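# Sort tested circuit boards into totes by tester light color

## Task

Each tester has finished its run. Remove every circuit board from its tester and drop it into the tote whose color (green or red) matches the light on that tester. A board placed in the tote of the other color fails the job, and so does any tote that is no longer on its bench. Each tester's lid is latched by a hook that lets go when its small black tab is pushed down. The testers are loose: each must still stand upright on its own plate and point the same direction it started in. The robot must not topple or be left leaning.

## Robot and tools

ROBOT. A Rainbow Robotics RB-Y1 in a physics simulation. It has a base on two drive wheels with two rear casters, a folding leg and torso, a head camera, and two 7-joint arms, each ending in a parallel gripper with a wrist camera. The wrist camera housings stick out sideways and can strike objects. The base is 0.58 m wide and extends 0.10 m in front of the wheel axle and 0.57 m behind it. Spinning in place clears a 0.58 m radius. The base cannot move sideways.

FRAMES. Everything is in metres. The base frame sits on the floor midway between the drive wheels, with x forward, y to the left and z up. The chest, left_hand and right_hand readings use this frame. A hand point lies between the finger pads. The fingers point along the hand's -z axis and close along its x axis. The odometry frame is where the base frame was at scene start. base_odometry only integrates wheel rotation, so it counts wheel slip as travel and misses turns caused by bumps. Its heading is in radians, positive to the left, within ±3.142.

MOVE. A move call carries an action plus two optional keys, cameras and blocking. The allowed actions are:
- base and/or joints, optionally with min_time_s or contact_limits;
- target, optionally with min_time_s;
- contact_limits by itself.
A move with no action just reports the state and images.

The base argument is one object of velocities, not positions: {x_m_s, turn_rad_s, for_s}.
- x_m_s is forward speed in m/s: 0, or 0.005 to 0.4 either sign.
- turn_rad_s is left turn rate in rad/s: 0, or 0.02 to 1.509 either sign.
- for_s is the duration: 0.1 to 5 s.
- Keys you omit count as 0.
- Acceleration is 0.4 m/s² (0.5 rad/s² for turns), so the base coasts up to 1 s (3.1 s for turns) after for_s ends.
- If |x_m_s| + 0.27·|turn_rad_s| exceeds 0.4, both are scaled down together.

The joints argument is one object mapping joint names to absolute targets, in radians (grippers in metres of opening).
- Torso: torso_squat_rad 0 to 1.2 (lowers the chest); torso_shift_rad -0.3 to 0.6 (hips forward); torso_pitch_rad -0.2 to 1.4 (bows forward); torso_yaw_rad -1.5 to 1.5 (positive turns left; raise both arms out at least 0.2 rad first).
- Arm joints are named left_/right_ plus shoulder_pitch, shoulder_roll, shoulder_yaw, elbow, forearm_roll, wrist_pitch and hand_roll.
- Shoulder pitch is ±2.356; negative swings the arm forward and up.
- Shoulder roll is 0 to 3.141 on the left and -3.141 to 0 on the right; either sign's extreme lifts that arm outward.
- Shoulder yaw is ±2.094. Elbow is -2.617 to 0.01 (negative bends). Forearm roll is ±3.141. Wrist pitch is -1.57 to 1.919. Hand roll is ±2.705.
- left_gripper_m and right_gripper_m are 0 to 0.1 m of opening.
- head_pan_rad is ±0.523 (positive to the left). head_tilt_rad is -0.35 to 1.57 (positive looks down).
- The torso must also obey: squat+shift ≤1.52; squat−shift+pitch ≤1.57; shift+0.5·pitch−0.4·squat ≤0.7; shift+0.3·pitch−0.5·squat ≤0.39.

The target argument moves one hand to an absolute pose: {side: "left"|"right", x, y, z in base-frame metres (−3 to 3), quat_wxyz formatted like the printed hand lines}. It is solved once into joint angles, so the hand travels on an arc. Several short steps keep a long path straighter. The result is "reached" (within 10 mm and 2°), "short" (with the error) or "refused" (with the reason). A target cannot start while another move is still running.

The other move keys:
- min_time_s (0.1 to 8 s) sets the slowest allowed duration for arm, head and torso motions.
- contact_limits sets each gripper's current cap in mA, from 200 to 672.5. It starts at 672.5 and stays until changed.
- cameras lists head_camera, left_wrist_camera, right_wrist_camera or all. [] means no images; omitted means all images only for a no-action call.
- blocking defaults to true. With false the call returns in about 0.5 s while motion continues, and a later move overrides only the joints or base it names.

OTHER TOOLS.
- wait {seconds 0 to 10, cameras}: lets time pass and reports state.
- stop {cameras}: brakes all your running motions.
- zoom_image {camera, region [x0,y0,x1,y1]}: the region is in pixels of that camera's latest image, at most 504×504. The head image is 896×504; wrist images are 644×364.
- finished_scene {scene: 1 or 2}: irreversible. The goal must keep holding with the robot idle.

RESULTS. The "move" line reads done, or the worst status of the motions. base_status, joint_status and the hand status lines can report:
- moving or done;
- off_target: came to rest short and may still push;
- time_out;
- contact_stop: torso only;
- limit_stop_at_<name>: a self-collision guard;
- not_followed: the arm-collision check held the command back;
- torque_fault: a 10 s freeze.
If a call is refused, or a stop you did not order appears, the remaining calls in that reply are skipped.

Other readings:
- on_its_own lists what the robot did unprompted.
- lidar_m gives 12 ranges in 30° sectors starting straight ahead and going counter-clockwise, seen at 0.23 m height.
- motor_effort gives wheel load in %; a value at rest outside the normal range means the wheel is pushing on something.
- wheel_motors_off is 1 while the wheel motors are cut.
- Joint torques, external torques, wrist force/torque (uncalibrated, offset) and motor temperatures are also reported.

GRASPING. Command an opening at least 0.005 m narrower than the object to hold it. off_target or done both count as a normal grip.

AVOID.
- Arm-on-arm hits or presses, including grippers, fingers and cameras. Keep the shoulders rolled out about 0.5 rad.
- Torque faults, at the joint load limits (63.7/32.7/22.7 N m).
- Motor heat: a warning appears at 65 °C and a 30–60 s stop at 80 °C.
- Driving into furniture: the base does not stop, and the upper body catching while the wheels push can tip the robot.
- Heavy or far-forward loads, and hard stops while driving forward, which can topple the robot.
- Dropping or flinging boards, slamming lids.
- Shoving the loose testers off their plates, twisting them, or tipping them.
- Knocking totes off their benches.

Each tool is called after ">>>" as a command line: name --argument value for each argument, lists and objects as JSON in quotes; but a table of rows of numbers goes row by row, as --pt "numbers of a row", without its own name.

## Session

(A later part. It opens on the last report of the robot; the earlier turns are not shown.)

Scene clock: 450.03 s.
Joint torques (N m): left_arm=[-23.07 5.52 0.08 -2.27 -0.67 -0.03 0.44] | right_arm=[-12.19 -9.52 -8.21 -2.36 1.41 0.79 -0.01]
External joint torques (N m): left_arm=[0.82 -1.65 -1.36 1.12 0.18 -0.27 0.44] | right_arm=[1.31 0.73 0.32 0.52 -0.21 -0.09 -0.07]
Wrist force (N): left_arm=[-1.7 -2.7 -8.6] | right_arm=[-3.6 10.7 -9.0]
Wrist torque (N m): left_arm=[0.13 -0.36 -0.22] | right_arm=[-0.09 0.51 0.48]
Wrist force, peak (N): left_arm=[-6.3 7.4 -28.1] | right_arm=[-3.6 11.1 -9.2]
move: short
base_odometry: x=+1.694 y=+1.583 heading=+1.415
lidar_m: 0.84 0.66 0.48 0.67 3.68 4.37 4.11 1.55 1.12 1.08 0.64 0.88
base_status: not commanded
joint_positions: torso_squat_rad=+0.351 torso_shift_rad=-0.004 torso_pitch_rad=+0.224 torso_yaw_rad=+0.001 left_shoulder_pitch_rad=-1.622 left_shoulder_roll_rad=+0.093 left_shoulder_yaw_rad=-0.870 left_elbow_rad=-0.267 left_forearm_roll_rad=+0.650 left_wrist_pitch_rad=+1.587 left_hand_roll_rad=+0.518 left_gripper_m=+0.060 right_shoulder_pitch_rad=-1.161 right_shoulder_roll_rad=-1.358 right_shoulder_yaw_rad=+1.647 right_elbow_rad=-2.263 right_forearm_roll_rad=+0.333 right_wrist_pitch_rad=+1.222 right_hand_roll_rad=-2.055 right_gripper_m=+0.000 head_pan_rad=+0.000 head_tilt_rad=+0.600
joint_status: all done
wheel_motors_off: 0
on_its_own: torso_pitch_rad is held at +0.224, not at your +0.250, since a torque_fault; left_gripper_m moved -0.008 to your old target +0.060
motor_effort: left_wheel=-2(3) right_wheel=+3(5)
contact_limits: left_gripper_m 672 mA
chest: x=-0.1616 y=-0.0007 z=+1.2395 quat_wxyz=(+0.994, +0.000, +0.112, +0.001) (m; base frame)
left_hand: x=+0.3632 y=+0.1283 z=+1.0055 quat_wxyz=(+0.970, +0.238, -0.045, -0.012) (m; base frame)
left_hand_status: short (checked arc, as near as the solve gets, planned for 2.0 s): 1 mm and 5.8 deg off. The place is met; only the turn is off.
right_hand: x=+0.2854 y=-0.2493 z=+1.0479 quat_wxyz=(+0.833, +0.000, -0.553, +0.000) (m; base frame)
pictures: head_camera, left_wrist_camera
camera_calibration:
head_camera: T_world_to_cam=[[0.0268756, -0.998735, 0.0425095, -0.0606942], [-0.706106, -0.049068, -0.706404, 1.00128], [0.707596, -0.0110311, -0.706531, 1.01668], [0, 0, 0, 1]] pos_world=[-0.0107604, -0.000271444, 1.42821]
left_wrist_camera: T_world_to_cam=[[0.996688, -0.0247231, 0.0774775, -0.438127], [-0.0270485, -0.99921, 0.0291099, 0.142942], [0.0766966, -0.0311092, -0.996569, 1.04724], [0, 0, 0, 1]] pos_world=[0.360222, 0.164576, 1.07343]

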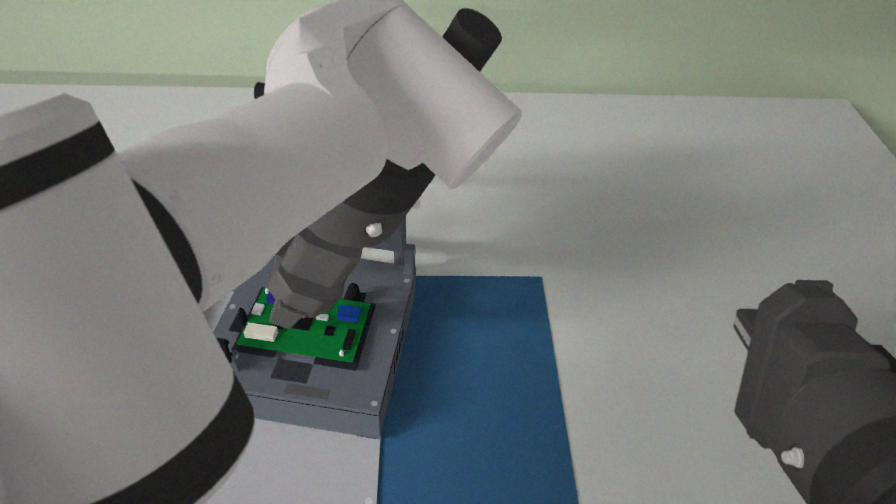

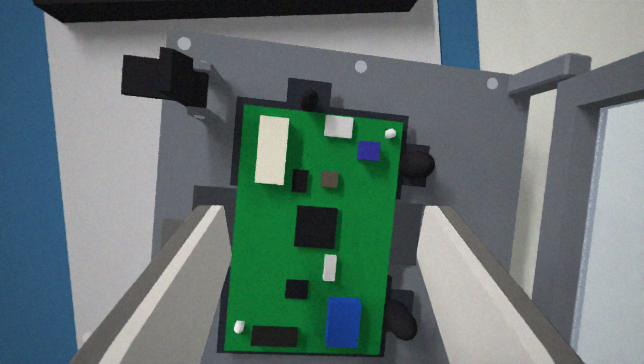

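>>> move --joints '{"left_gripper_m":0.088}'

>>> move --target '{"side":"left","x":0.364,"y":0.128,"z":1.01,"quat_wxyz":[1,0,0,0]}' --cameras '["left_wrist_camera","head_camera"]'

>>> zoom_image --camera "left_wrist_camera" --region '[140, 20, 500, 364]'

Scene clock: 459.83 s.
Joint torques (N m): left_arm=[-23.07 5.72 0.38 -2.12 -0.73 0.03 0.44] | right_arm=[-12.53 -9.73 -8.41 -2.34 1.39 0.86 -0.07]
External joint torques (N m): left_arm=[0.82 -1.45 -1.06 1.27 0.12 -0.21 0.44] | right_arm=[0.97 0.51 0.12 0.54 -0.24 -0.02 -0.12]
Wrist force (N): left_arm=[-1.8 -2.7 -8.6] | right_arm=[-3.6 10.9 -9.0]
Wrist torque (N m): left_arm=[0.13 -0.38 -0.21] | right_arm=[-0.12 0.51 0.47]
Wrist force, peak (N): left_arm=[-2.0 -2.8 -8.8] | right_arm=[-3.5 11.1 -9.5]
move: done
base_odometry: x=+1.694 y=+1.583 heading=+1.415
lidar_m: 0.84 0.67 0.48 0.66 3.68 4.37 4.11 1.55 1.13 1.07 0.65 0.89
base_status: not commanded
joint_positions: torso_squat_rad=+0.351 torso_shift_rad=-0.004 torso_pitch_rad=+0.224 torso_yaw_rad=+0.001 left_shoulder_pitch_rad=-1.622 left_shoulder_roll_rad=+0.093 left_shoulder_yaw_rad=-0.870 left_elbow_rad=-0.267 left_forearm_roll_rad=+0.650 left_wrist_pitch_rad=+1.587 left_hand_roll_rad=+0.518 left_gripper_m=+0.088 right_shoulder_pitch_rad=-1.161 right_shoulder_roll_rad=-1.358 right_shoulder_yaw_rad=+1.647 right_elbow_rad=-2.263 right_forearm_roll_rad=+0.333 right_wrist_pitch_rad=+1.222 right_hand_roll_rad=-2.055 right_gripper_m=+0.000 head_pan_rad=+0.000 head_tilt_rad=+0.600
joint_status: all done
wheel_motors_off: 0
on_its_own: torso_pitch_rad is held at +0.224, not at your +0.250, since a torque_fault
motor_effort: left_wheel=+0(4) right_wheel=+1(4)
contact_limits: left_gripper_m 672 mA
chest: x=-0.1616 y=-0.0007 z=+1.2395 quat_wxyz=(+0.994, +0.000, +0.112, +0.001) (m; base frame)
left_hand: x=+0.3632 y=+0.1283 z=+1.0055 quat_wxyz=(+0.970, +0.238, -0.045, -0.012) (m; base frame)
right_hand: x=+0.2854 y=-0.2493 z=+1.0479 quat_wxyz=(+0.833, +0.000, -0.553, +0.000) (m; base frame)
camera_calibration:
head_camera: T_world_to_cam=[[0.0268756, -0.998735, 0.0425095, -0.0606942], [-0.706106, -0.049068, -0.706404, 1.00128], [0.707596, -0.0110311, -0.706531, 1.01668], [0, 0, 0, 1]] pos_world=[-0.0107604, -0.000271444, 1.42821]
left_wrist_camera: T_world_to_cam=[[0.996688, -0.0247231, 0.0774775, -0.438127], [-0.0270485, -0.99921, 0.0291099, 0.142942], [0.0766966, -0.0311092, -0.996569, 1.04724], [0, 0, 0, 1]] pos_world=[0.360222, 0.164576, 1.07343]
right_wrist_camera: T_world_to_cam=[[-0.372281, 0.0197798, -0.927909, 1.08599], [-0.405997, 0.895573, 0.181978, 0.181672], [0.83461, 0.444475, -0.325374, 0.285263], [0, 0, 0, 1]] pos_world=[0.239971, -0.310974, 1.06746]

Scene clock: 461.20 s.
Joint torques (N m): left_arm=[-22.83 6.61 5.08 -5.54 0.12 0.08 -0.02] | right_arm=[-12.33 -9.97 -8.15 -2.25 1.37 0.84 0.06]
External joint torques (N m): left_arm=[1.41 -1.21 0.41 -0.08 0.1 0.15 -0.02] | right_arm=[1.17 0.28 0.37 0.62 -0.26 -0.05 0.01]
Wrist force (N): left_arm=[-1.2 0.0 -9.0] | right_arm=[-3.3 10.6 -9.1]
Wrist torque (N m): left_arm=[0.00 -0.35 -0.22] | right_arm=[-0.07 0.55 0.47]
Wrist force, peak (N): left_arm=[-2.0 -2.6 -9.4] | right_arm=[-3.5 10.9 -9.5]
move: done
base_odometry: x=+1.694 y=+1.583 heading=+1.415
lidar_m: 0.84 0.66 0.48 0.66 3.68 4.36 4.11 1.54 1.13 1.08 0.65 0.89
base_status: not commanded
joint_positions: torso_squat_rad=+0.351 torso_shift_rad=-0.004 torso_pitch_rad=+0.224 torso_yaw_rad=+0.001 left_shoulder_pitch_rad=-1.433 left_shoulder_roll_rad=+0.391 left_shoulder_yaw_rad=-0.603 left_elbow_rad=-0.673 left_forearm_roll_rad=+0.906 left_wrist_pitch_rad=+1.642 left_hand_roll_rad=+0.453 left_gripper_m=+0.088 right_shoulder_pitch_rad=-1.161 right_shoulder_roll_rad=-1.358 right_shoulder_yaw_rad=+1.647 right_elbow_rad=-2.263 right_forearm_roll_rad=+0.333 right_wrist_pitch_rad=+1.222 right_hand_roll_rad=-2.055 right_gripper_m=+0.000 head_pan_rad=+0.000 head_tilt_rad=+0.600
joint_status: all done
wheel_motors_off: 0
on_its_own: torso_pitch_rad is held at +0.224, not at your +0.250, since a torque_fault
motor_effort: left_wheel=-2(3) right_wheel=+3(5)
contact_limits: left_gripper_m 672 mA
chest: x=-0.1615 y=-0.0007 z=+1.2395 quat_wxyz=(+0.994, +0.001, +0.112, +0.001) (m; base frame)
left_hand: x=+0.3639 y=+0.1281 z=+1.0101 quat_wxyz=(+1.000, +0.000, +0.002, +0.000) (m; base frame)
left_hand_status: reached (checked arc, planned for 0.7 s): 0 mm and 0.2 deg off.
right_hand: x=+0.2854 y=-0.2493 z=+1.0478 quat_wxyz=(+0.833, +0.000, -0.553, +0.000) (m; base frame)
pictures: head_camera, left_wrist_camera
camera_calibration:
head_camera: T_world_to_cam=[[0.0268096, -0.998739, 0.0424397, -0.0605957], [-0.706159, -0.0489712, -0.706358, 1.00121], [0.707545, -0.0110321, -0.706582, 1.01676], [0, 0, 0, 1]] pos_world=[-0.0107602, -0.000271798, 1.42821]
left_wrist_camera: T_world_to_cam=[[0.999746, 0.0154165, -0.0164298, -0.350578], [0.0214723, -0.872801, 0.487604, -0.354226], [-0.00682283, -0.487833, -0.872911, 1.01577], [0, 0, 0, 1]] pos_world=[0.365026, 0.191762, 1.05364]

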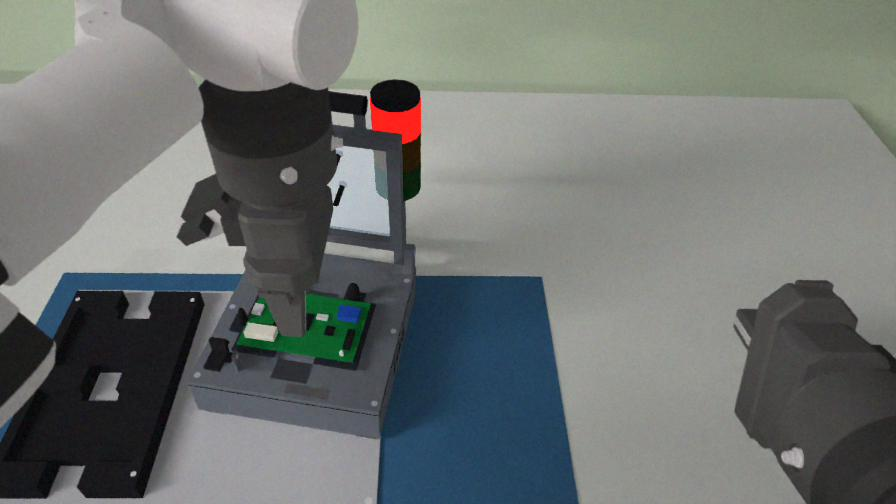

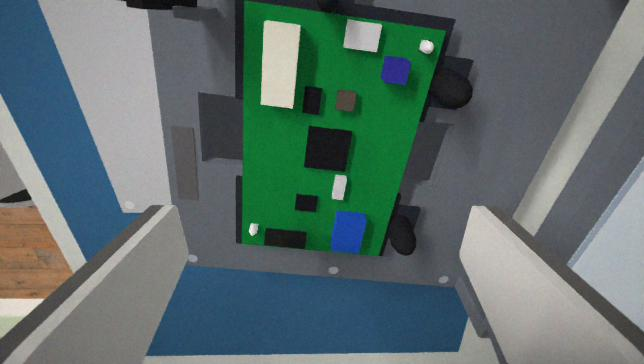

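Scaled by 1.400 from the camera's 644x364 image, which has a finer 920x520 frame.

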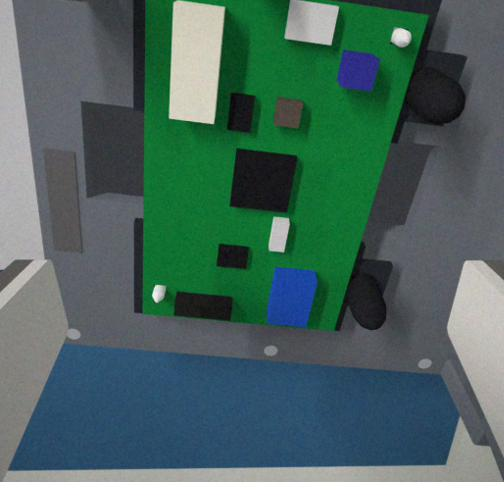

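>>> move --target '{"side":"left","x":0.367,"y":0.134,"z":0.962,"quat_wxyz":[0.9987,0,0,-0.0515]}' --cameras '["left_wrist_camera","head_camera"]'

>>> zoom_image --camera "head_camera" --region '[150, 200, 420, 430]'

Scene clock: 470.97 s.
Joint torques (N m): left_arm=[-22.91 6.88 2.24 -4.46 0.12 -0.02 0.37] | right_arm=[-12.44 -10.03 -8.19 -2.32 1.33 0.81 -0.06]
External joint torques (N m): left_arm=[1.3 -0.79 -1.19 0.91 0.11 0.08 0.37] | right_arm=[1.07 0.22 0.33 0.56 -0.3 -0.08 -0.12]
Wrist force (N): left_arm=[-1.0 0.2 -9.0] | right_arm=[-3.6 10.8 -8.9]
Wrist torque (N m): left_arm=[-0.02 -0.34 -0.20] | right_arm=[-0.09 0.53 0.48]
Wrist force, peak (N): left_arm=[-1.6 0.8 -10.2] | right_arm=[-3.5 11.0 -9.3]
move: done
base_odometry: x=+1.694 y=+1.583 heading=+1.415
lidar_m: 0.84 0.67 0.48 0.68 3.67 4.37 4.10 1.56 1.12 1.08 0.65 0.88
base_status: not commanded
joint_positions: torso_squat_rad=+0.351 torso_shift_rad=-0.004 torso_pitch_rad=+0.224 torso_yaw_rad=+0.001 left_shoulder_pitch_rad=-1.422 left_shoulder_roll_rad=+0.326 left_shoulder_yaw_rad=-0.626 left_elbow_rad=-0.481 left_forearm_roll_rad=+0.891 left_wrist_pitch_rad=+1.483 left_hand_roll_rad=+0.261 left_gripper_m=+0.088 right_shoulder_pitch_rad=-1.161 right_shoulder_roll_rad=-1.358 right_shoulder_yaw_rad=+1.647 right_elbow_rad=-2.263 right_forearm_roll_rad=+0.333 right_wrist_pitch_rad=+1.222 right_hand_roll_rad=-2.055 right_gripper_m=+0.000 head_pan_rad=+0.000 head_tilt_rad=+0.600
joint_status: all done
wheel_motors_off: 0
on_its_own: torso_pitch_rad is held at +0.224, not at your +0.250, since a torque_fault
motor_effort: left_wheel=-3(3) right_wheel=+3(4)
contact_limits: left_gripper_m 672 mA
chest: x=-0.1615 y=-0.0007 z=+1.2395 quat_wxyz=(+0.994, +0.001, +0.112, +0.001) (m; base frame)
left_hand: x=+0.3666 y=+0.1341 z=+0.9621 quat_wxyz=(+0.999, +0.000, -0.002, -0.051) (m; base frame)
left_hand_status: reached (checked arc, planned for 0.5 s): 0 mm and 0.3 deg off.
right_hand: x=+0.2854 y=-0.2493 z=+1.0478 quat_wxyz=(+0.833, +0.000, -0.553, +0.000) (m; base frame)
pictures: head_camera, left_wrist_camera
camera_calibration:
head_camera: T_world_to_cam=[[0.0267394, -0.998738, 0.0425109, -0.0606982], [-0.706163, -0.0489719, -0.706354, 1.00121], [0.707545, -0.0111321, -0.706581, 1.01675], [0, 0, 0, 1]] pos_world=[-0.0107601, -0.00027196, 1.42821]
left_wrist_camera: T_world_to_cam=[[0.996143, -0.0874033, -0.00777254, -0.347401], [-0.0724736, -0.869446, 0.488683, -0.292792], [-0.0494703, -0.486235, -0.872427, 0.99168], [0, 0, 0, 1]] pos_world=[0.3739, 0.197259, 1.00555]

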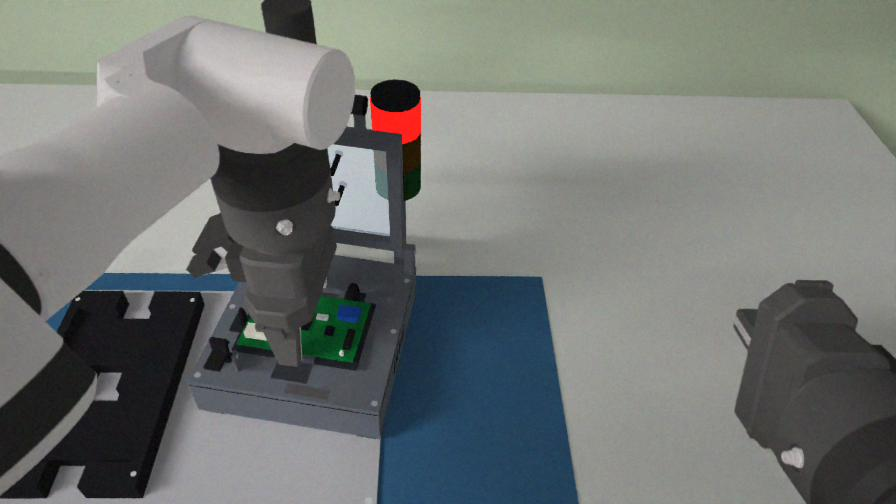

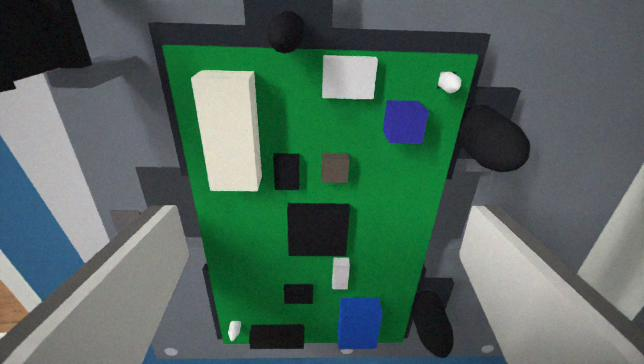

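Scaled by 1.867 from the camera's 896x504 image, which has a finer 1280x720 frame.

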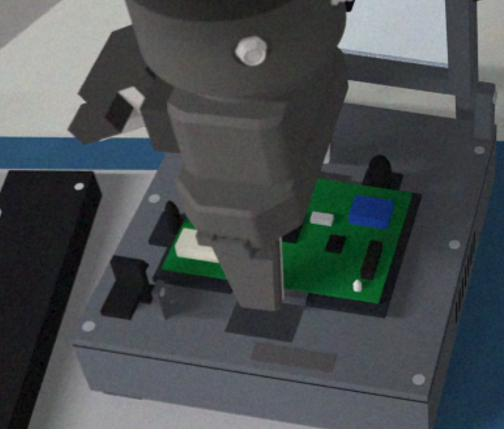

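>>> move --target '{"side":"left","x":0.363,"y":0.126,"z":0.955,"quat_wxyz":[0.9987,0,0,-0.0515]}'

>>> move --target '{"side":"left","x":0.363,"y":0.126,"z":0.942,"quat_wxyz":[0.9987,0,0,-0.0515]}' --cameras '["left_wrist_camera","head_camera"]'

>>> zoom_image --camera "head_camera" --region '[150, 200, 420, 430]'

Scene clock: 478.93 s.
Joint torques (N m): left_arm=[-22.22 6.94 2.45 -4.39 0.26 -0.25 0.28] | right_arm=[-12.5 -9.69 -8.36 -2.35 1.32 0.7 -0.02]
External joint torques (N m): left_arm=[1.89 -0.51 -0.91 0.98 0.24 -0.16 0.28] | right_arm=[1 0.55 0.17 0.53 -0.3 -0.18 -0.08]
Wrist force (N): left_arm=[-0.9 0.0 -9.1] | right_arm=[-3.7 10.6 -9.1]
Wrist torque (N m): left_arm=[-0.01 -0.32 -0.21] | right_arm=[-0.06 0.48 0.47]
Wrist force, peak (N): left_arm=[-1.4 -0.1 -10.1] | right_arm=[-3.9 10.9 -9.4]
move: done
base_odometry: x=+1.694 y=+1.583 heading=+1.415
lidar_m: 0.84 0.66 0.48 0.67 3.68 4.37 4.10 1.55 1.12 1.07 0.66 0.89
base_status: not commanded
joint_positions: torso_squat_rad=+0.351 torso_shift_rad=-0.004 torso_pitch_rad=+0.224 torso_yaw_rad=+0.001 left_shoulder_pitch_rad=-1.417 left_shoulder_roll_rad=+0.305 left_shoulder_yaw_rad=-0.631 left_elbow_rad=-0.473 left_forearm_roll_rad=+0.886 left_wrist_pitch_rad=+1.472 left_hand_roll_rad=+0.274 left_gripper_m=+0.088 right_shoulder_pitch_rad=-1.161 right_shoulder_roll_rad=-1.358 right_shoulder_yaw_rad=+1.647 right_elbow_rad=-2.263 right_forearm_roll_rad=+0.333 right_wrist_pitch_rad=+1.222 right_hand_roll_rad=-2.055 right_gripper_m=+0.000 head_pan_rad=+0.000 head_tilt_rad=+0.600
joint_status: all done
wheel_motors_off: 0
on_its_own: torso_pitch_rad is held at +0.224, not at your +0.250, since a torque_fault
motor_effort: left_wheel=-3(4) right_wheel=+3(5)
contact_limits: left_gripper_m 672 mA
chest: x=-0.1615 y=-0.0007 z=+1.2395 quat_wxyz=(+0.994, +0.001, +0.112, +0.001) (m; base frame)
left_hand: x=+0.3629 y=+0.1260 z=+0.9553 quat_wxyz=(+0.999, +0.000, +0.000, -0.052) (m; base frame)
left_hand_status: reached (checked arc, planned for 0.2 s): 0 mm and 0.1 deg off.
right_hand: x=+0.2854 y=-0.2494 z=+1.0478 quat_wxyz=(+0.833, +0.000, -0.553, +0.000) (m; base frame)
camera_calibration:
head_camera: T_world_to_cam=[[0.0268125, -0.998739, 0.0424376, -0.0605925], [-0.706209, -0.048971, -0.706308, 1.00114], [0.707496, -0.0110319, -0.706632, 1.01683], [0, 0, 0, 1]] pos_world=[-0.0107601, -0.000271798, 1.42821]
left_wrist_camera: T_world_to_cam=[[0.996077, -0.0877193, -0.0116955, -0.340537], [-0.0708304, -0.869479, 0.488866, -0.297468], [-0.053052, -0.486119, -0.872281, 0.98283], [0, 0, 0, 1]] pos_world=[0.370273, 0.189259, 0.998743]
right_wrist_camera: T_world_to_cam=[[-0.372411, 0.0198545, -0.927855, 1.0859], [-0.405933, 0.895579, 0.182092, 0.181555], [0.834583, 0.44446, -0.325464, 0.285328], [0, 0, 0, 1]] pos_world=[0.23997, -0.310974, 1.06736]

Scene clock: 479.63 s.
Joint torques (N m): left_arm=[-3.29 -2.14 -0.27 -0.42 0.2 -7.24 0.4] | right_arm=[-12.6 -9.75 -8.3 -2.33 1.37 0.83 0.02]
External joint torques (N m): left_arm=[20.88 -9.6 -2.95 4.87 0.19 -7.18 0.4] | right_arm=[0.93 0.48 0.24 0.53 -0.26 -0.06 -0.03]
Wrist force (N): left_arm=[-16.3 8.6 55.1] | right_arm=[-3.9 10.8 -8.9]
Wrist torque (N m): left_arm=[-0.33 3.33 -0.75] | right_arm=[-0.09 0.46 0.48]
Wrist force, peak (N): left_arm=[-14.4 7.9 62.4] | right_arm=[-3.8 11.0 -9.1]
move: done
base_odometry: x=+1.694 y=+1.583 heading=+1.416
lidar_m: 0.84 0.66 0.48 0.67 3.67 4.36 4.11 1.56 1.13 1.08 0.65 0.89
base_status: not commanded
joint_positions: torso_squat_rad=+0.351 torso_shift_rad=-0.004 torso_pitch_rad=+0.222 torso_yaw_rad=+0.001 left_shoulder_pitch_rad=-1.439 left_shoulder_roll_rad=+0.271 left_shoulder_yaw_rad=-0.631 left_elbow_rad=-0.372 left_forearm_roll_rad=+0.884 left_wrist_pitch_rad=+1.413 left_hand_roll_rad=+0.233 left_gripper_m=+0.088 right_shoulder_pitch_rad=-1.161 right_shoulder_roll_rad=-1.358 right_shoulder_yaw_rad=+1.647 right_elbow_rad=-2.263 right_forearm_roll_rad=+0.333 right_wrist_pitch_rad=+1.222 right_hand_roll_rad=-2.055 right_gripper_m=+0.000 head_pan_rad=+0.000 head_tilt_rad=+0.600
joint_status: all done
wheel_motors_off: 0
on_its_own: torso_pitch_rad is held at +0.224, not at your +0.250, since a torque_fault
motor_effort: left_wheel=+1(4) right_wheel=+3(4)
contact_limits: left_gripper_m 672 mA
chest: x=-0.1627 y=-0.0008 z=+1.2396 quat_wxyz=(+0.994, +0.001, +0.111, +0.001) (m; base frame)
left_hand: x=+0.3639 y=+0.1263 z=+0.9463 quat_wxyz=(+0.999, +0.000, -0.005, -0.051) (m; base frame)
left_hand_status: reached (checked arc, planned for 0.4 s): 4 mm and 0.6 deg off.
right_hand: x=+0.2847 y=-0.2493 z=+1.0488 quat_wxyz=(+0.833, +0.000, -0.554, +0.000) (m; base frame)
pictures: head_camera, left_wrist_camera
camera_calibration:
head_camera: T_world_to_cam=[[0.0269257, -0.998743, 0.0422837, -0.0604451], [-0.704599, -0.0489666, -0.707915, 1.00261], [0.709095, -0.010732, -0.705031, 1.01598], [0, 0, 0, 1]] pos_world=[-0.0123637, -0.000371319, 1.42862]
left_wrist_camera: T_world_to_cam=[[0.996161, -0.087511, -0.00219044, -0.35077], [-0.0753261, -0.869669, 0.487854, -0.290149], [-0.0445976, -0.485816, -0.872922, 0.972573], [0, 0, 0, 1]] pos_world=[0.370942, 0.189462, 0.989763]

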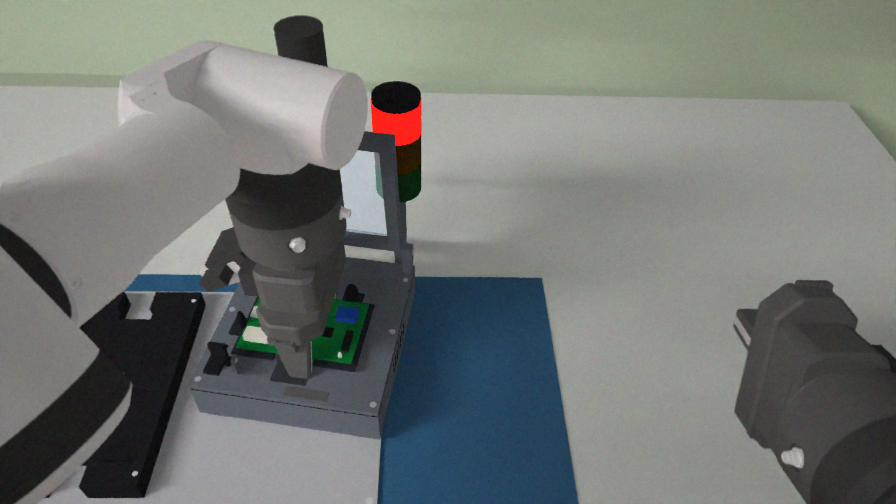

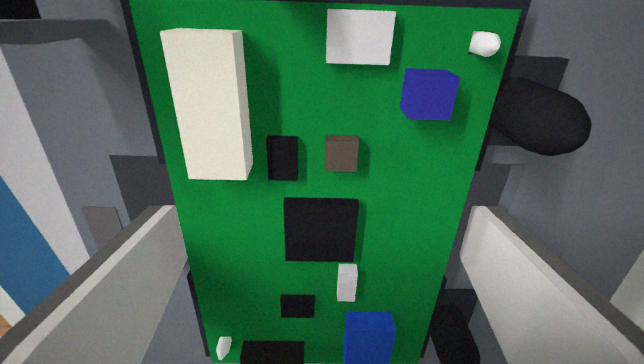

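Scaled by 1.867 from the camera's 896x504 image, which has a finer 1280x720 frame.

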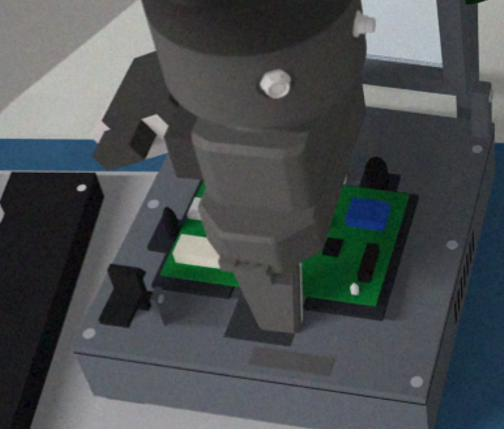

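>>> move --target '{"side":"left","x":0.366,"y":0.132,"z":0.955,"quat_wxyz":[0.9987,0,0,-0.0515]}'

>>> move --target '{"side":"left","x":0.367,"y":0.131,"z":0.943,"quat_wxyz":[0.9987,0,0,-0.0515]}' --cameras '["left_wrist_camera","head_camera"]'

>>> zoom_image --camera "head_camera" --region '[150, 200, 420, 430]'

Scene clock: 488.00 s.
Joint torques (N m): left_arm=[-21.75 6.43 2.29 -3.89 0.24 -0.44 0.07] | right_arm=[-12.49 -9.92 -8.4 -2.48 1.33 0.78 -0.09]
External joint torques (N m): left_arm=[2.54 -1.23 -0.28 1.37 0.22 -0.34 0.07] | right_arm=[1.01 0.33 0.12 0.4 -0.29 -0.11 -0.14]
Wrist force (N): left_arm=[-0.9 1.3 -9.6] | right_arm=[-3.5 10.8 -9.1]
Wrist torque (N m): left_arm=[-0.15 -0.31 -0.20] | right_arm=[-0.11 0.51 0.47]
Wrist force, peak (N): left_arm=[-17.1 10.0 56.1] | right_arm=[-3.6 10.9 -9.8]
move: done
base_odometry: x=+1.694 y=+1.583 heading=+1.415
lidar_m: 0.84 0.67 0.48 0.67 3.68 4.37 4.11 1.55 1.13 1.07 0.65 0.89
base_status: not commanded
joint_positions: torso_squat_rad=+0.351 torso_shift_rad=-0.004 torso_pitch_rad=+0.224 torso_yaw_rad=+0.001 left_shoulder_pitch_rad=-1.460 left_shoulder_roll_rad=+0.281 left_shoulder_yaw_rad=-0.624 left_elbow_rad=-0.352 left_forearm_roll_rad=+0.892 left_wrist_pitch_rad=+1.430 left_hand_roll_rad=+0.212 left_gripper_m=+0.088 right_shoulder_pitch_rad=-1.161 right_shoulder_roll_rad=-1.358 right_shoulder_yaw_rad=+1.647 right_elbow_rad=-2.263 right_forearm_roll_rad=+0.333 right_wrist_pitch_rad=+1.222 right_hand_roll_rad=-2.055 right_gripper_m=+0.000 head_pan_rad=+0.000 head_tilt_rad=+0.600
joint_status: all done
wheel_motors_off: 0
on_its_own: torso_pitch_rad is held at +0.224, not at your +0.250, since a torque_fault
motor_effort: left_wheel=-6(12) right_wheel=+3(6)
contact_limits: left_gripper_m 672 mA
chest: x=-0.1616 y=-0.0008 z=+1.2395 quat_wxyz=(+0.994, +0.001, +0.112, +0.001) (m; base frame)
left_hand: x=+0.3667 y=+0.1317 z=+0.9539 quat_wxyz=(+0.999, -0.001, -0.001, -0.052) (m; base frame)
left_hand_status: reached (checked arc, planned for 0.2 s): 1 mm and 0.1 deg off.
right_hand: x=+0.2854 y=-0.2494 z=+1.0478 quat_wxyz=(+0.833, +0.000, -0.553, +0.000) (m; base frame)
camera_calibration:
head_camera: T_world_to_cam=[[0.0268046, -0.998739, 0.0424394, -0.0605953], [-0.706109, -0.0489682, -0.706408, 1.00129], [0.707596, -0.0110319, -0.706532, 1.01668], [0, 0, 0, 1]] pos_world=[-0.0107603, -0.000271808, 1.42821]
left_wrist_camera: T_world_to_cam=[[0.996093, -0.0876217, -0.0110122, -0.34455], [-0.0710447, -0.869153, 0.489413, -0.292092], [-0.0524545, -0.486719, -0.871982, 0.984176], [0, 0, 0, 1]] pos_world=[0.374077, 0.194954, 0.997343]
right_wrist_camera: T_world_to_cam=[[-0.372319, 0.0198629, -0.927892, 1.08592], [-0.405962, 0.895571, 0.182064, 0.18159], [0.83461, 0.444475, -0.325375, 0.28523], [0, 0, 0, 1]] pos_world=[0.239971, -0.310974, 1.06736]

Scene clock: 488.63 s.
Joint torques (N m): left_arm=[-22.8 6.12 1.34 -4.21 0.24 -0.35 -0.01] | right_arm=[-12.13 -9.77 -8.38 -2.35 1.37 0.79 0.02]
External joint torques (N m): left_arm=[1.41 -1.45 -0.89 1 0.23 -0.23 -0.01] | right_arm=[1.37 0.48 0.14 0.52 -0.26 -0.1 -0.03]
Wrist force (N): left_arm=[-0.9 1.0 -9.6] | right_arm=[-3.6 11.0 -8.9]
Wrist torque (N m): left_arm=[-0.13 -0.32 -0.22] | right_arm=[-0.12 0.52 0.48]
Wrist force, peak (N): left_arm=[-1.4 1.7 -9.9] | right_arm=[-3.5 11.1 -9.1]
move: done
base_odometry: x=+1.694 y=+1.583 heading=+1.415
lidar_m: 0.84 0.66 0.48 0.68 3.67 4.36 4.11 1.55 1.12 1.07 0.65 0.89
base_status: not commanded
joint_positions: torso_squat_rad=+0.351 torso_shift_rad=-0.004 torso_pitch_rad=+0.224 torso_yaw_rad=+0.001 left_shoulder_pitch_rad=-1.460 left_shoulder_roll_rad=+0.261 left_shoulder_yaw_rad=-0.625 left_elbow_rad=-0.304 left_forearm_roll_rad=+0.888 left_wrist_pitch_rad=+1.388 left_hand_roll_rad=+0.195 left_gripper_m=+0.088 right_shoulder_pitch_rad=-1.161 right_shoulder_roll_rad=-1.358 right_shoulder_yaw_rad=+1.647 right_elbow_rad=-2.263 right_forearm_roll_rad=+0.333 right_wrist_pitch_rad=+1.222 right_hand_roll_rad=-2.055 right_gripper_m=+0.000 head_pan_rad=+0.000 head_tilt_rad=+0.600
joint_status: all done
wheel_motors_off: 0
on_its_own: torso_pitch_rad is held at +0.224, not at your +0.250, since a torque_fault
motor_effort: left_wheel=-5(6) right_wheel=+4(5)
contact_limits: left_gripper_m 672 mA
chest: x=-0.1615 y=-0.0007 z=+1.2395 quat_wxyz=(+0.994, +0.001, +0.112, +0.001) (m; base frame)
left_hand: x=+0.3663 y=+0.1314 z=+0.9435 quat_wxyz=(+0.999, +0.000, -0.005, -0.051) (m; base frame)
left_hand_status: reached (checked arc, planned for 0.3 s): 1 mm and 0.5 deg off.
right_hand: x=+0.2854 y=-0.2494 z=+1.0478 quat_wxyz=(+0.833, +0.000, -0.553, +0.000) (m; base frame)
pictures: head_camera, left_wrist_camera
camera_calibration:
head_camera: T_world_to_cam=[[0.0268068, -0.998739, 0.0424416, -0.0605985], [-0.706109, -0.0489714, -0.706408, 1.00129], [0.707596, -0.0110319, -0.706531, 1.01668], [0, 0, 0, 1]] pos_world=[-0.0107603, -0.000271797, 1.42821]
left_wrist_camera: T_world_to_cam=[[0.996167, -0.0874158, -0.00320524, -0.351723], [-0.0747143, -0.869337, 0.488539, -0.285101], [-0.0454925, -0.486427, -0.872536, 0.972915], [0, 0, 0, 1]] pos_world=[0.373334, 0.194657, 0.98706]

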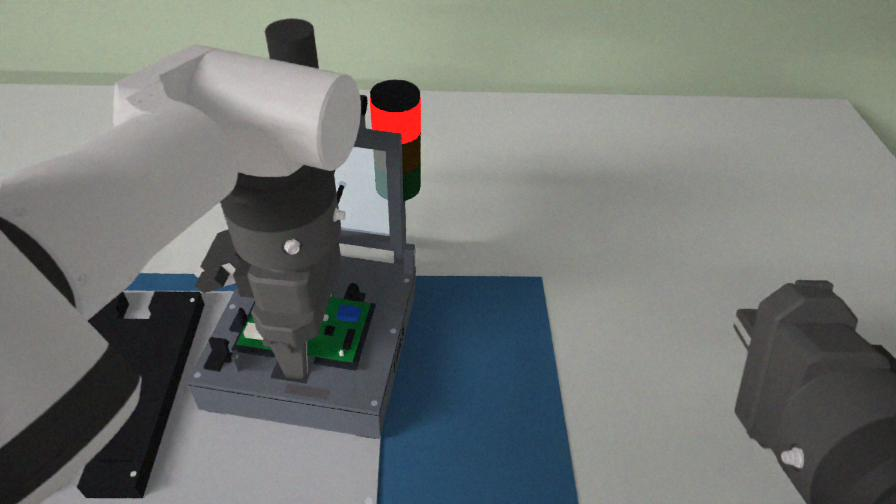

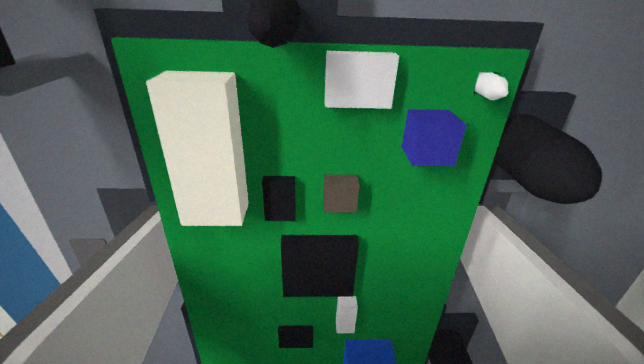

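Scaled by 1.867 from the camera's 896x504 image, which has a finer 1280x720 frame.

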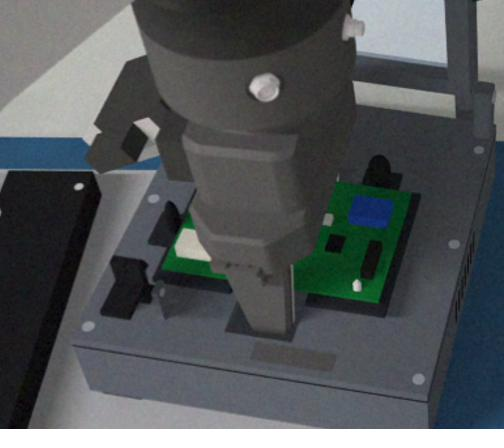

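>>> move --target '{"side":"left","x":0.367,"y":0.132,"z":0.938,"quat_wxyz":[0.9987,0,0,-0.0515]}'

>>> move --joints '{"left_gripper_m":0.055}'

>>> move --target '{"side":"left","x":0.366,"y":0.132,"z":0.958,"quat_wxyz":[0.9987,0,0,-0.0515]}' --min_time_s 1.5 --cameras '["left_wrist_camera","head_camera"]'

>>> zoom_image --camera "head_camera" --region '[150, 200, 420, 430]'

Scene clock: 494.83 s.
Joint torques (N m): left_arm=[-22.94 6.14 1.81 -4.37 0.18 -0.19 -0.13] | right_arm=[-12.48 -9.7 -8.06 -2.41 1.29 0.86 -0.02]
External joint torques (N m): left_arm=[1.24 -1.41 -0.17 0.79 0.16 -0.07 -0.13] | right_arm=[1.03 0.55 0.46 0.46 -0.33 -0.03 -0.07]
Wrist force (N): left_arm=[-1.0 0.8 -9.6] | right_arm=[-3.6 10.8 -9.3]
Wrist torque (N m): left_arm=[-0.09 -0.33 -0.19] | right_arm=[-0.09 0.50 0.46]
Wrist force, peak (N): left_arm=[-1.9 1.7 -10.7] | right_arm=[-3.8 10.9 -9.6]
move: done
base_odometry: x=+1.694 y=+1.583 heading=+1.415
lidar_m: 0.84 0.66 0.49 0.68 3.67 4.36 4.11 1.55 1.13 1.07 0.64 0.89
base_status: not commanded
joint_positions: torso_squat_rad=+0.351 torso_shift_rad=-0.004 torso_pitch_rad=+0.224 torso_yaw_rad=+0.001 left_shoulder_pitch_rad=-1.464 left_shoulder_roll_rad=+0.249 left_shoulder_yaw_rad=-0.624 left_elbow_rad=-0.267 left_forearm_roll_rad=+0.889 left_wrist_pitch_rad=+1.360 left_hand_roll_rad=+0.179 left_gripper_m=+0.088 right_shoulder_pitch_rad=-1.161 right_shoulder_roll_rad=-1.358 right_shoulder_yaw_rad=+1.647 right_elbow_rad=-2.263 right_forearm_roll_rad=+0.333 right_wrist_pitch_rad=+1.222 right_hand_roll_rad=-2.055 right_gripper_m=+0.000 head_pan_rad=+0.000 head_tilt_rad=+0.600
joint_status: all done
wheel_motors_off: 0
on_its_own: torso_pitch_rad is held at +0.224, not at your +0.250, since a torque_fault
motor_effort: left_wheel=-5(6) right_wheel=+4(4)
contact_limits: left_gripper_m 672 mA
chest: x=-0.1615 y=-0.0007 z=+1.2395 quat_wxyz=(+0.994, +0.001, +0.112, +0.001) (m; base frame)
left_hand: x=+0.3664 y=+0.1323 z=+0.9383 quat_wxyz=(+0.999, -0.001, -0.007, -0.051) (m; base frame)
left_hand_status: reached (checked arc, planned for 0.2 s): 1 mm and 0.8 deg off.
right_hand: x=+0.2854 y=-0.2494 z=+1.0478 quat_wxyz=(+0.833, +0.000, -0.553, +0.000) (m; base frame)
camera_calibration:
head_camera: T_world_to_cam=[[0.0268096, -0.998739, 0.0424397, -0.0605957], [-0.706159, -0.0489712, -0.706358, 1.00121], [0.707545, -0.0110321, -0.706582, 1.01676], [0, 0, 0, 1]] pos_world=[-0.0107602, -0.000271798, 1.42821]
left_wrist_camera: T_world_to_cam=[[0.996179, -0.087312, 0.00205982, -0.356793], [-0.0771591, -0.868801, 0.489113, -0.281501], [-0.0409159, -0.487403, -0.872218, 0.9669], [0, 0, 0, 1]] pos_world=[0.373271, 0.195549, 0.981768]
right_wrist_camera: T_world_to_cam=[[-0.372334, 0.0198959, -0.927885, 1.08592], [-0.405948, 0.89557, 0.182098, 0.18155], [0.83461, 0.444475, -0.325375, 0.28523], [0, 0, 0, 1]] pos_world=[0.239971, -0.310974, 1.06736]

Scene clock: 495.70 s.
Joint torques (N m): left_arm=[-24.74 7.35 1.73 -5.13 -0.15 -2.76 0.07] | right_arm=[-12.62 -9.94 -8.67 -2.42 1.35 0.73 -0.01]
External joint torques (N m): left_arm=[-0.55 -0.2 -0.24 0.03 -0.16 -2.64 0.07] | right_arm=[0.89 0.3 -0.15 0.45 -0.27 -0.15 -0.06]
Wrist force (N): left_arm=[-12.8 1.0 -6.7] | right_arm=[-3.7 10.7 -8.9]
Wrist torque (N m): left_arm=[-0.13 -0.19 -0.46] | right_arm=[-0.08 0.49 0.48]
Wrist force, peak (N): left_arm=[-18.4 0.3 -3.9] | right_arm=[-3.6 10.9 -9.4]
move: off_target
base_odometry: x=+1.694 y=+1.583 heading=+1.415
lidar_m: 0.84 0.66 0.48 0.66 3.68 4.37 4.11 1.55 1.12 1.07 0.64 0.89
base_status: not commanded
joint_positions: torso_squat_rad=+0.351 torso_shift_rad=-0.004 torso_pitch_rad=+0.224 torso_yaw_rad=+0.001 left_shoulder_pitch_rad=-1.463 left_shoulder_roll_rad=+0.249 left_shoulder_yaw_rad=-0.624 left_elbow_rad=-0.267 left_forearm_roll_rad=+0.889 left_wrist_pitch_rad=+1.361 left_hand_roll_rad=+0.179 left_gripper_m=+0.071 right_shoulder_pitch_rad=-1.161 right_shoulder_roll_rad=-1.358 right_shoulder_yaw_rad=+1.647 right_elbow_rad=-2.263 right_forearm_roll_rad=+0.333 right_wrist_pitch_rad=+1.222 right_hand_roll_rad=-2.055 right_gripper_m=+0.000 head_pan_rad=+0.000 head_tilt_rad=+0.600
joint_status: left_gripper_m off_target (ended at +0.071, target +0.055)
wheel_motors_off: 0
on_its_own: torso_pitch_rad is held at +0.224, not at your +0.250, since a torque_fault
motor_effort: left_wheel=-5(5) right_wheel=+3(5)
contact_limits: left_gripper_m 672 mA
chest: x=-0.1617 y=-0.0007 z=+1.2395 quat_wxyz=(+0.994, +0.001, +0.112, +0.001) (m; base frame)
left_hand: x=+0.3660 y=+0.1323 z=+0.9381 quat_wxyz=(+0.999, -0.001, -0.007, -0.051) (m; base frame)
right_hand: x=+0.2853 y=-0.2493 z=+1.0479 quat_wxyz=(+0.833, +0.000, -0.553, +0.000) (m; base frame)
camera_calibration:
head_camera: T_world_to_cam=[[0.0267986, -0.998739, 0.0424432, -0.0605955], [-0.706009, -0.0489683, -0.706508, 1.00129], [0.707696, -0.0110319, -0.706431, 1.01668], [0, 0, 0, 1]] pos_world=[-0.0109605, -0.000271808, 1.42821]
left_wrist_camera: T_world_to_cam=[[0.996189, -0.0872147, 0.000974332, -0.355244], [-0.0765458, -0.868862, 0.489101, -0.281645], [-0.0418102, -0.487311, -0.872227, 0.967027], [0, 0, 0, 1]] pos_world=[0.372763, 0.19555, 0.981566]
right_wrist_camera: T_world_to_cam=[[-0.372173, 0.0198378, -0.927951, 1.08599], [-0.405978, 0.895583, 0.181971, 0.181638], [0.834667, 0.444452, -0.325258, 0.285201], [0, 0, 0, 1]] pos_world=[0.239871, -0.310974, 1.06746]

Scene clock: 497.53 s.
Joint torques (N m): left_arm=[-23.93 9.01 3.45 -5.43 0.46 0.25 0.45] | right_arm=[-12.39 -9.83 -8.47 -2.55 1.35 0.79 -0.04]
External joint torques (N m): left_arm=[0.45 1.27 1.24 -0.22 0.45 0.33 0.45] | right_arm=[1.11 0.41 0.06 0.33 -0.27 -0.1 -0.09]
Wrist force (N): left_arm=[-0.7 1.1 -9.8] | right_arm=[-3.6 10.5 -9.2]
Wrist torque (N m): left_arm=[-0.14 -0.32 -0.22] | right_arm=[-0.06 0.51 0.47]
Wrist force, peak (N): left_arm=[-12.6 0.9 -15.2] | right_arm=[-3.8 10.9 -9.3]
move: done
base_odometry: x=+1.694 y=+1.583 heading=+1.415
lidar_m: 0.84 0.67 0.48 0.67 3.67 4.37 4.10 1.55 1.12 1.08 0.65 0.88
base_status: not commanded
joint_positions: torso_squat_rad=+0.351 torso_shift_rad=-0.004 torso_pitch_rad=+0.224 torso_yaw_rad=+0.001 left_shoulder_pitch_rad=-1.488 left_shoulder_roll_rad=+0.268 left_shoulder_yaw_rad=-0.620 left_elbow_rad=-0.298 left_forearm_roll_rad=+0.896 left_wrist_pitch_rad=+1.429 left_hand_roll_rad=+0.190 left_gripper_m=+0.071 right_shoulder_pitch_rad=-1.161 right_shoulder_roll_rad=-1.358 right_shoulder_yaw_rad=+1.647 right_elbow_rad=-2.263 right_forearm_roll_rad=+0.333 right_wrist_pitch_rad=+1.222 right_hand_roll_rad=-2.055 right_gripper_m=+0.000 head_pan_rad=+0.000 head_tilt_rad=+0.600
joint_status: all done
wheel_motors_off: 0
on_its_own: torso_pitch_rad is held at +0.224, not at your +0.250, since a torque_fault
motor_effort: left_wheel=-4(5) right_wheel=+5(6)
contact_limits: left_gripper_m 672 mA
chest: x=-0.1616 y=-0.0007 z=+1.2395 quat_wxyz=(+0.994, +0.001, +0.112, +0.001) (m; base frame)
left_hand: x=+0.3662 y=+0.1319 z=+0.9577 quat_wxyz=(+0.999, +0.001, +0.004, -0.052) (m; base frame)
left_hand_status: reached (checked arc, planned for 1.5 s): 0 mm and 0.4 deg off.
right_hand: x=+0.2853 y=-0.2493 z=+1.0479 quat_wxyz=(+0.833, +0.000, -0.553, +0.000) (m; base frame)
pictures: head_camera, left_wrist_camera
camera_calibration:
head_camera: T_world_to_cam=[[0.0268066, -0.998739, 0.0424414, -0.0605954], [-0.706109, -0.048971, -0.706408, 1.00121], [0.707596, -0.0110319, -0.706531, 1.01675], [0, 0, 0, 1]] pos_world=[-0.0108603, -0.000271798, 1.42821]
left_wrist_camera: T_world_to_cam=[[0.995936, -0.0878137, -0.0199866, -0.335354], [-0.0669712, -0.870521, 0.487553, -0.29324], [-0.0602126, -0.484234, -0.872864, 0.990834], [0, 0, 0, 1]] pos_world=[0.374014, 0.195074, 1.00113]

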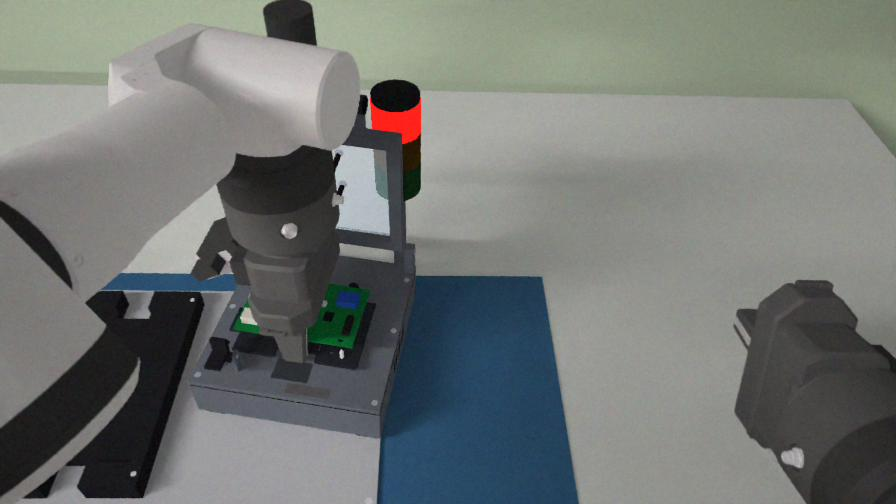

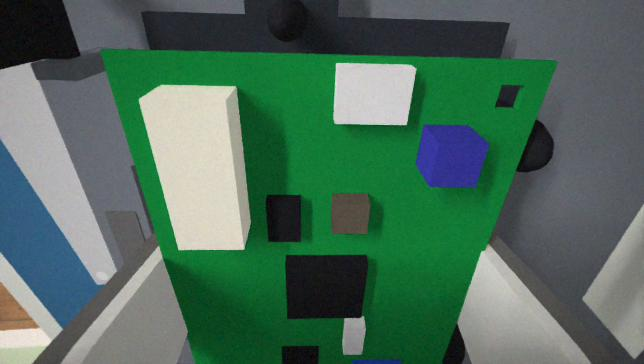

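Scaled by 1.867 from the camera's 896x504 image, which has a finer 1280x720 frame.

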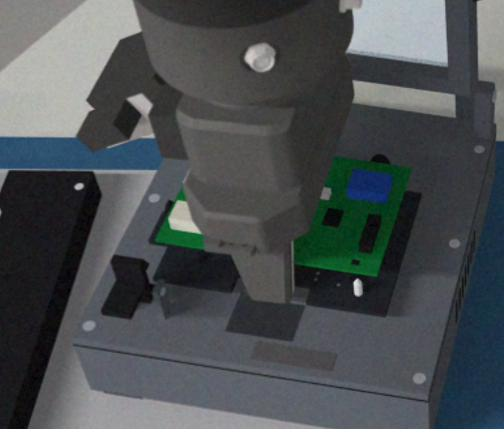

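>>> move --target '{"side":"left","x":0.34,"y":0.14,"z":1.06,"quat_wxyz":[0.9987,0,0,-0.0515]}' --min_time_s 2

>>> move --target '{"side":"left","x":0.24,"y":0.28,"z":1.12,"quat_wxyz":[1,0,0,0]}' --min_time_s 2 --cameras '["left_wrist_camera","head_camera"]'

>>> zoom_image --camera "head_camera" --region '[150, 200, 450, 480]'

Scene clock: 511.03 s.
Joint torques (N m): left_arm=[-21.13 8.26 7.71 -5.42 0.4 0.01 0.27] | right_arm=[-12.23 -9.9 -8.15 -2.5 1.32 0.78 0.05]
External joint torques (N m): left_arm=[2.03 0.38 1.1 -0.19 0.38 0.09 0.27] | right_arm=[1.27 0.34 0.38 0.37 -0.31 -0.1 0]
Wrist force (N): left_arm=[-1.1 0.8 -10.1] | right_arm=[-3.4 10.5 -9.1]
Wrist torque (N m): left_arm=[-0.10 -0.34 -0.22] | right_arm=[-0.07 0.53 0.47]
Wrist force, peak (N): left_arm=[2.0 0.8 -10.8] | right_arm=[-3.7 11.1 -9.1]
move: done
base_odometry: x=+1.694 y=+1.583 heading=+1.415
lidar_m: 0.84 0.67 0.48 0.67 3.67 4.37 4.10 1.55 1.13 1.08 0.65 0.89
base_status: not commanded
joint_positions: torso_squat_rad=+0.351 torso_shift_rad=-0.004 torso_pitch_rad=+0.224 torso_yaw_rad=+0.001 left_shoulder_pitch_rad=-1.355 left_shoulder_roll_rad=+0.522 left_shoulder_yaw_rad=-0.543 left_elbow_rad=-1.052 left_forearm_roll_rad=+0.948 left_wrist_pitch_rad=+1.851 left_hand_roll_rad=+0.496 left_gripper_m=+0.071 right_shoulder_pitch_rad=-1.161 right_shoulder_roll_rad=-1.358 right_shoulder_yaw_rad=+1.647 right_elbow_rad=-2.263 right_forearm_roll_rad=+0.333 right_wrist_pitch_rad=+1.222 right_hand_roll_rad=-2.055 right_gripper_m=+0.000 head_pan_rad=+0.000 head_tilt_rad=+0.600
joint_status: all done
wheel_motors_off: 0
on_its_own: torso_pitch_rad is held at +0.224, not at your +0.250, since a torque_fault
motor_effort: left_wheel=-4(5) right_wheel=+5(5)
contact_limits: left_gripper_m 672 mA
chest: x=-0.1616 y=-0.0007 z=+1.2395 quat_wxyz=(+0.994, +0.001, +0.112, +0.001) (m; base frame)
left_hand: x=+0.3400 y=+0.1399 z=+1.0600 quat_wxyz=(+0.999, +0.000, +0.000, -0.052) (m; base frame)
left_hand_status: reached (checked arc, planned for 2.0 s): 0 mm and 0.0 deg off.
right_hand: x=+0.2854 y=-0.2493 z=+1.0479 quat_wxyz=(+0.833, +0.000, -0.553, +0.000) (m; base frame)
camera_calibration:
head_camera: T_world_to_cam=[[0.0268046, -0.998739, 0.0424394, -0.0605953], [-0.706109, -0.0489682, -0.706408, 1.00129], [0.707596, -0.0110319, -0.706532, 1.01668], [0, 0, 0, 1]] pos_world=[-0.0107603, -0.000271808, 1.42821]
left_wrist_camera: T_world_to_cam=[[0.996057, -0.0877934, -0.0127318, -0.314218], [-0.0704238, -0.86981, 0.488335, -0.337801], [-0.0539468, -0.485513, -0.872564, 1.08025], [0, 0, 0, 1]] pos_world=[0.347466, 0.203064, 1.10354]
right_wrist_camera: T_world_to_cam=[[-0.372281, 0.0197798, -0.927909, 1.08596], [-0.405997, 0.895573, 0.181978, 0.181632], [0.83461, 0.444475, -0.325374, 0.285346], [0, 0, 0, 1]] pos_world=[0.239871, -0.310974, 1.06746]

Scene clock: 513.37 s.
Joint torques (N m): left_arm=[-15.18 11.87 10.68 -1.85 0.18 0.09 0.28] | right_arm=[-12.34 -9.8 -8.15 -2.35 1.34 0.75 -0.02]
External joint torques (N m): left_arm=[1.52 0.63 0.83 -0.47 0.15 0.15 0.28] | right_arm=[1.16 0.45 0.37 0.52 -0.28 -0.13 -0.07]
Wrist force (N): left_arm=[-0.9 0.9 -10.1] | right_arm=[-3.6 10.8 -9.2]
Wrist torque (N m): left_arm=[-0.10 -0.30 -0.21] | right_arm=[-0.10 0.50 0.48]
Wrist force, peak (N): left_arm=[-0.9 1.2 -10.5] | right_arm=[-3.8 10.8 -9.4]
move: done
base_odometry: x=+1.694 y=+1.583 heading=+1.415
lidar_m: 0.84 0.66 0.48 0.68 3.67 4.36 4.11 1.55 1.13 1.07 0.65 0.89
base_status: not commanded
joint_positions: torso_squat_rad=+0.351 torso_shift_rad=-0.004 torso_pitch_rad=+0.224 torso_yaw_rad=+0.001 left_shoulder_pitch_rad=-1.097 left_shoulder_roll_rad=+1.187 left_shoulder_yaw_rad=-0.539 left_elbow_rad=-1.741 left_forearm_roll_rad=+1.449 left_wrist_pitch_rad=+1.863 left_hand_roll_rad=+0.748 left_gripper_m=+0.071 right_shoulder_pitch_rad=-1.161 right_shoulder_roll_rad=-1.358 right_shoulder_yaw_rad=+1.647 right_elbow_rad=-2.263 right_forearm_roll_rad=+0.333 right_wrist_pitch_rad=+1.222 right_hand_roll_rad=-2.055 right_gripper_m=+0.000 head_pan_rad=+0.000 head_tilt_rad=+0.600
joint_status: all done
wheel_motors_off: 0
on_its_own: torso_pitch_rad is held at +0.224, not at your +0.250, since a torque_fault
motor_effort: left_wheel=-3(5) right_wheel=+4(6)
contact_limits: left_gripper_m 672 mA
chest: x=-0.1616 y=-0.0007 z=+1.2395 quat_wxyz=(+0.994, +0.001, +0.112, +0.001) (m; base frame)
left_hand: x=+0.2401 y=+0.2798 z=+1.1199 quat_wxyz=(+1.000, +0.001, +0.001, +0.000) (m; base frame)
left_hand_status: reached (checked arc, planned for 2.0 s): 0 mm and 0.1 deg off.
right_hand: x=+0.2854 y=-0.2493 z=+1.0479 quat_wxyz=(+0.833, +0.000, -0.553, +0.000) (m; base frame)
pictures: head_camera, left_wrist_camera
camera_calibration:
head_camera: T_world_to_cam=[[0.0268046, -0.998739, 0.0424394, -0.0605953], [-0.706109, -0.0489682, -0.706408, 1.00129], [0.707596, -0.0110319, -0.706532, 1.01668], [0, 0, 0, 1]] pos_world=[-0.0107603, -0.000271808, 1.42821]
left_wrist_camera: T_world_to_cam=[[0.999794, 0.0147021, -0.0139843, -0.229774], [0.0196544, -0.872947, 0.48742, -0.272085], [-0.00504143, -0.487594, -0.873056, 1.18439], [0, 0, 0, 1]] pos_world=[0.241045, 0.343362, 1.16344]

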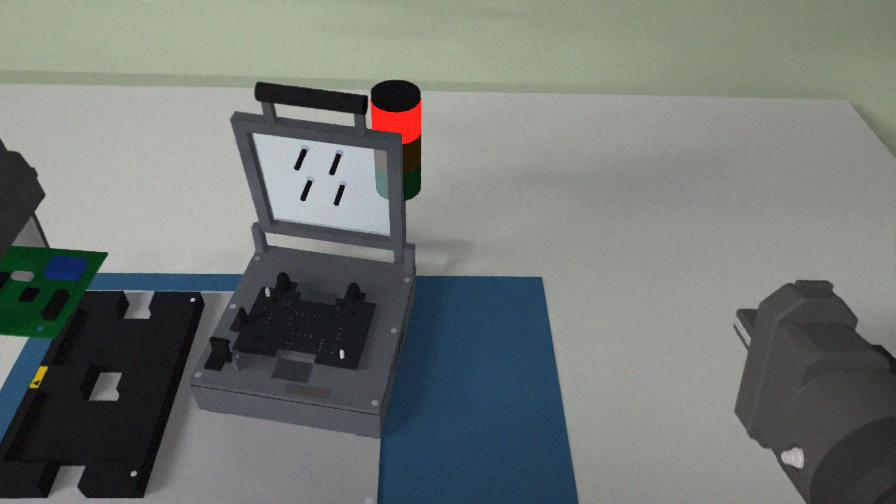

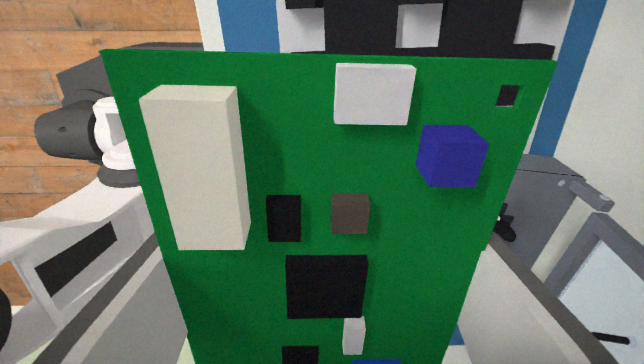

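Scaled by 1.680 from the camera's 896x504 image, which has a finer 1280x720 frame.

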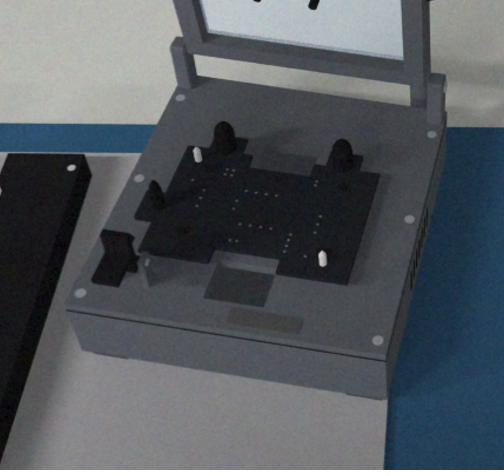

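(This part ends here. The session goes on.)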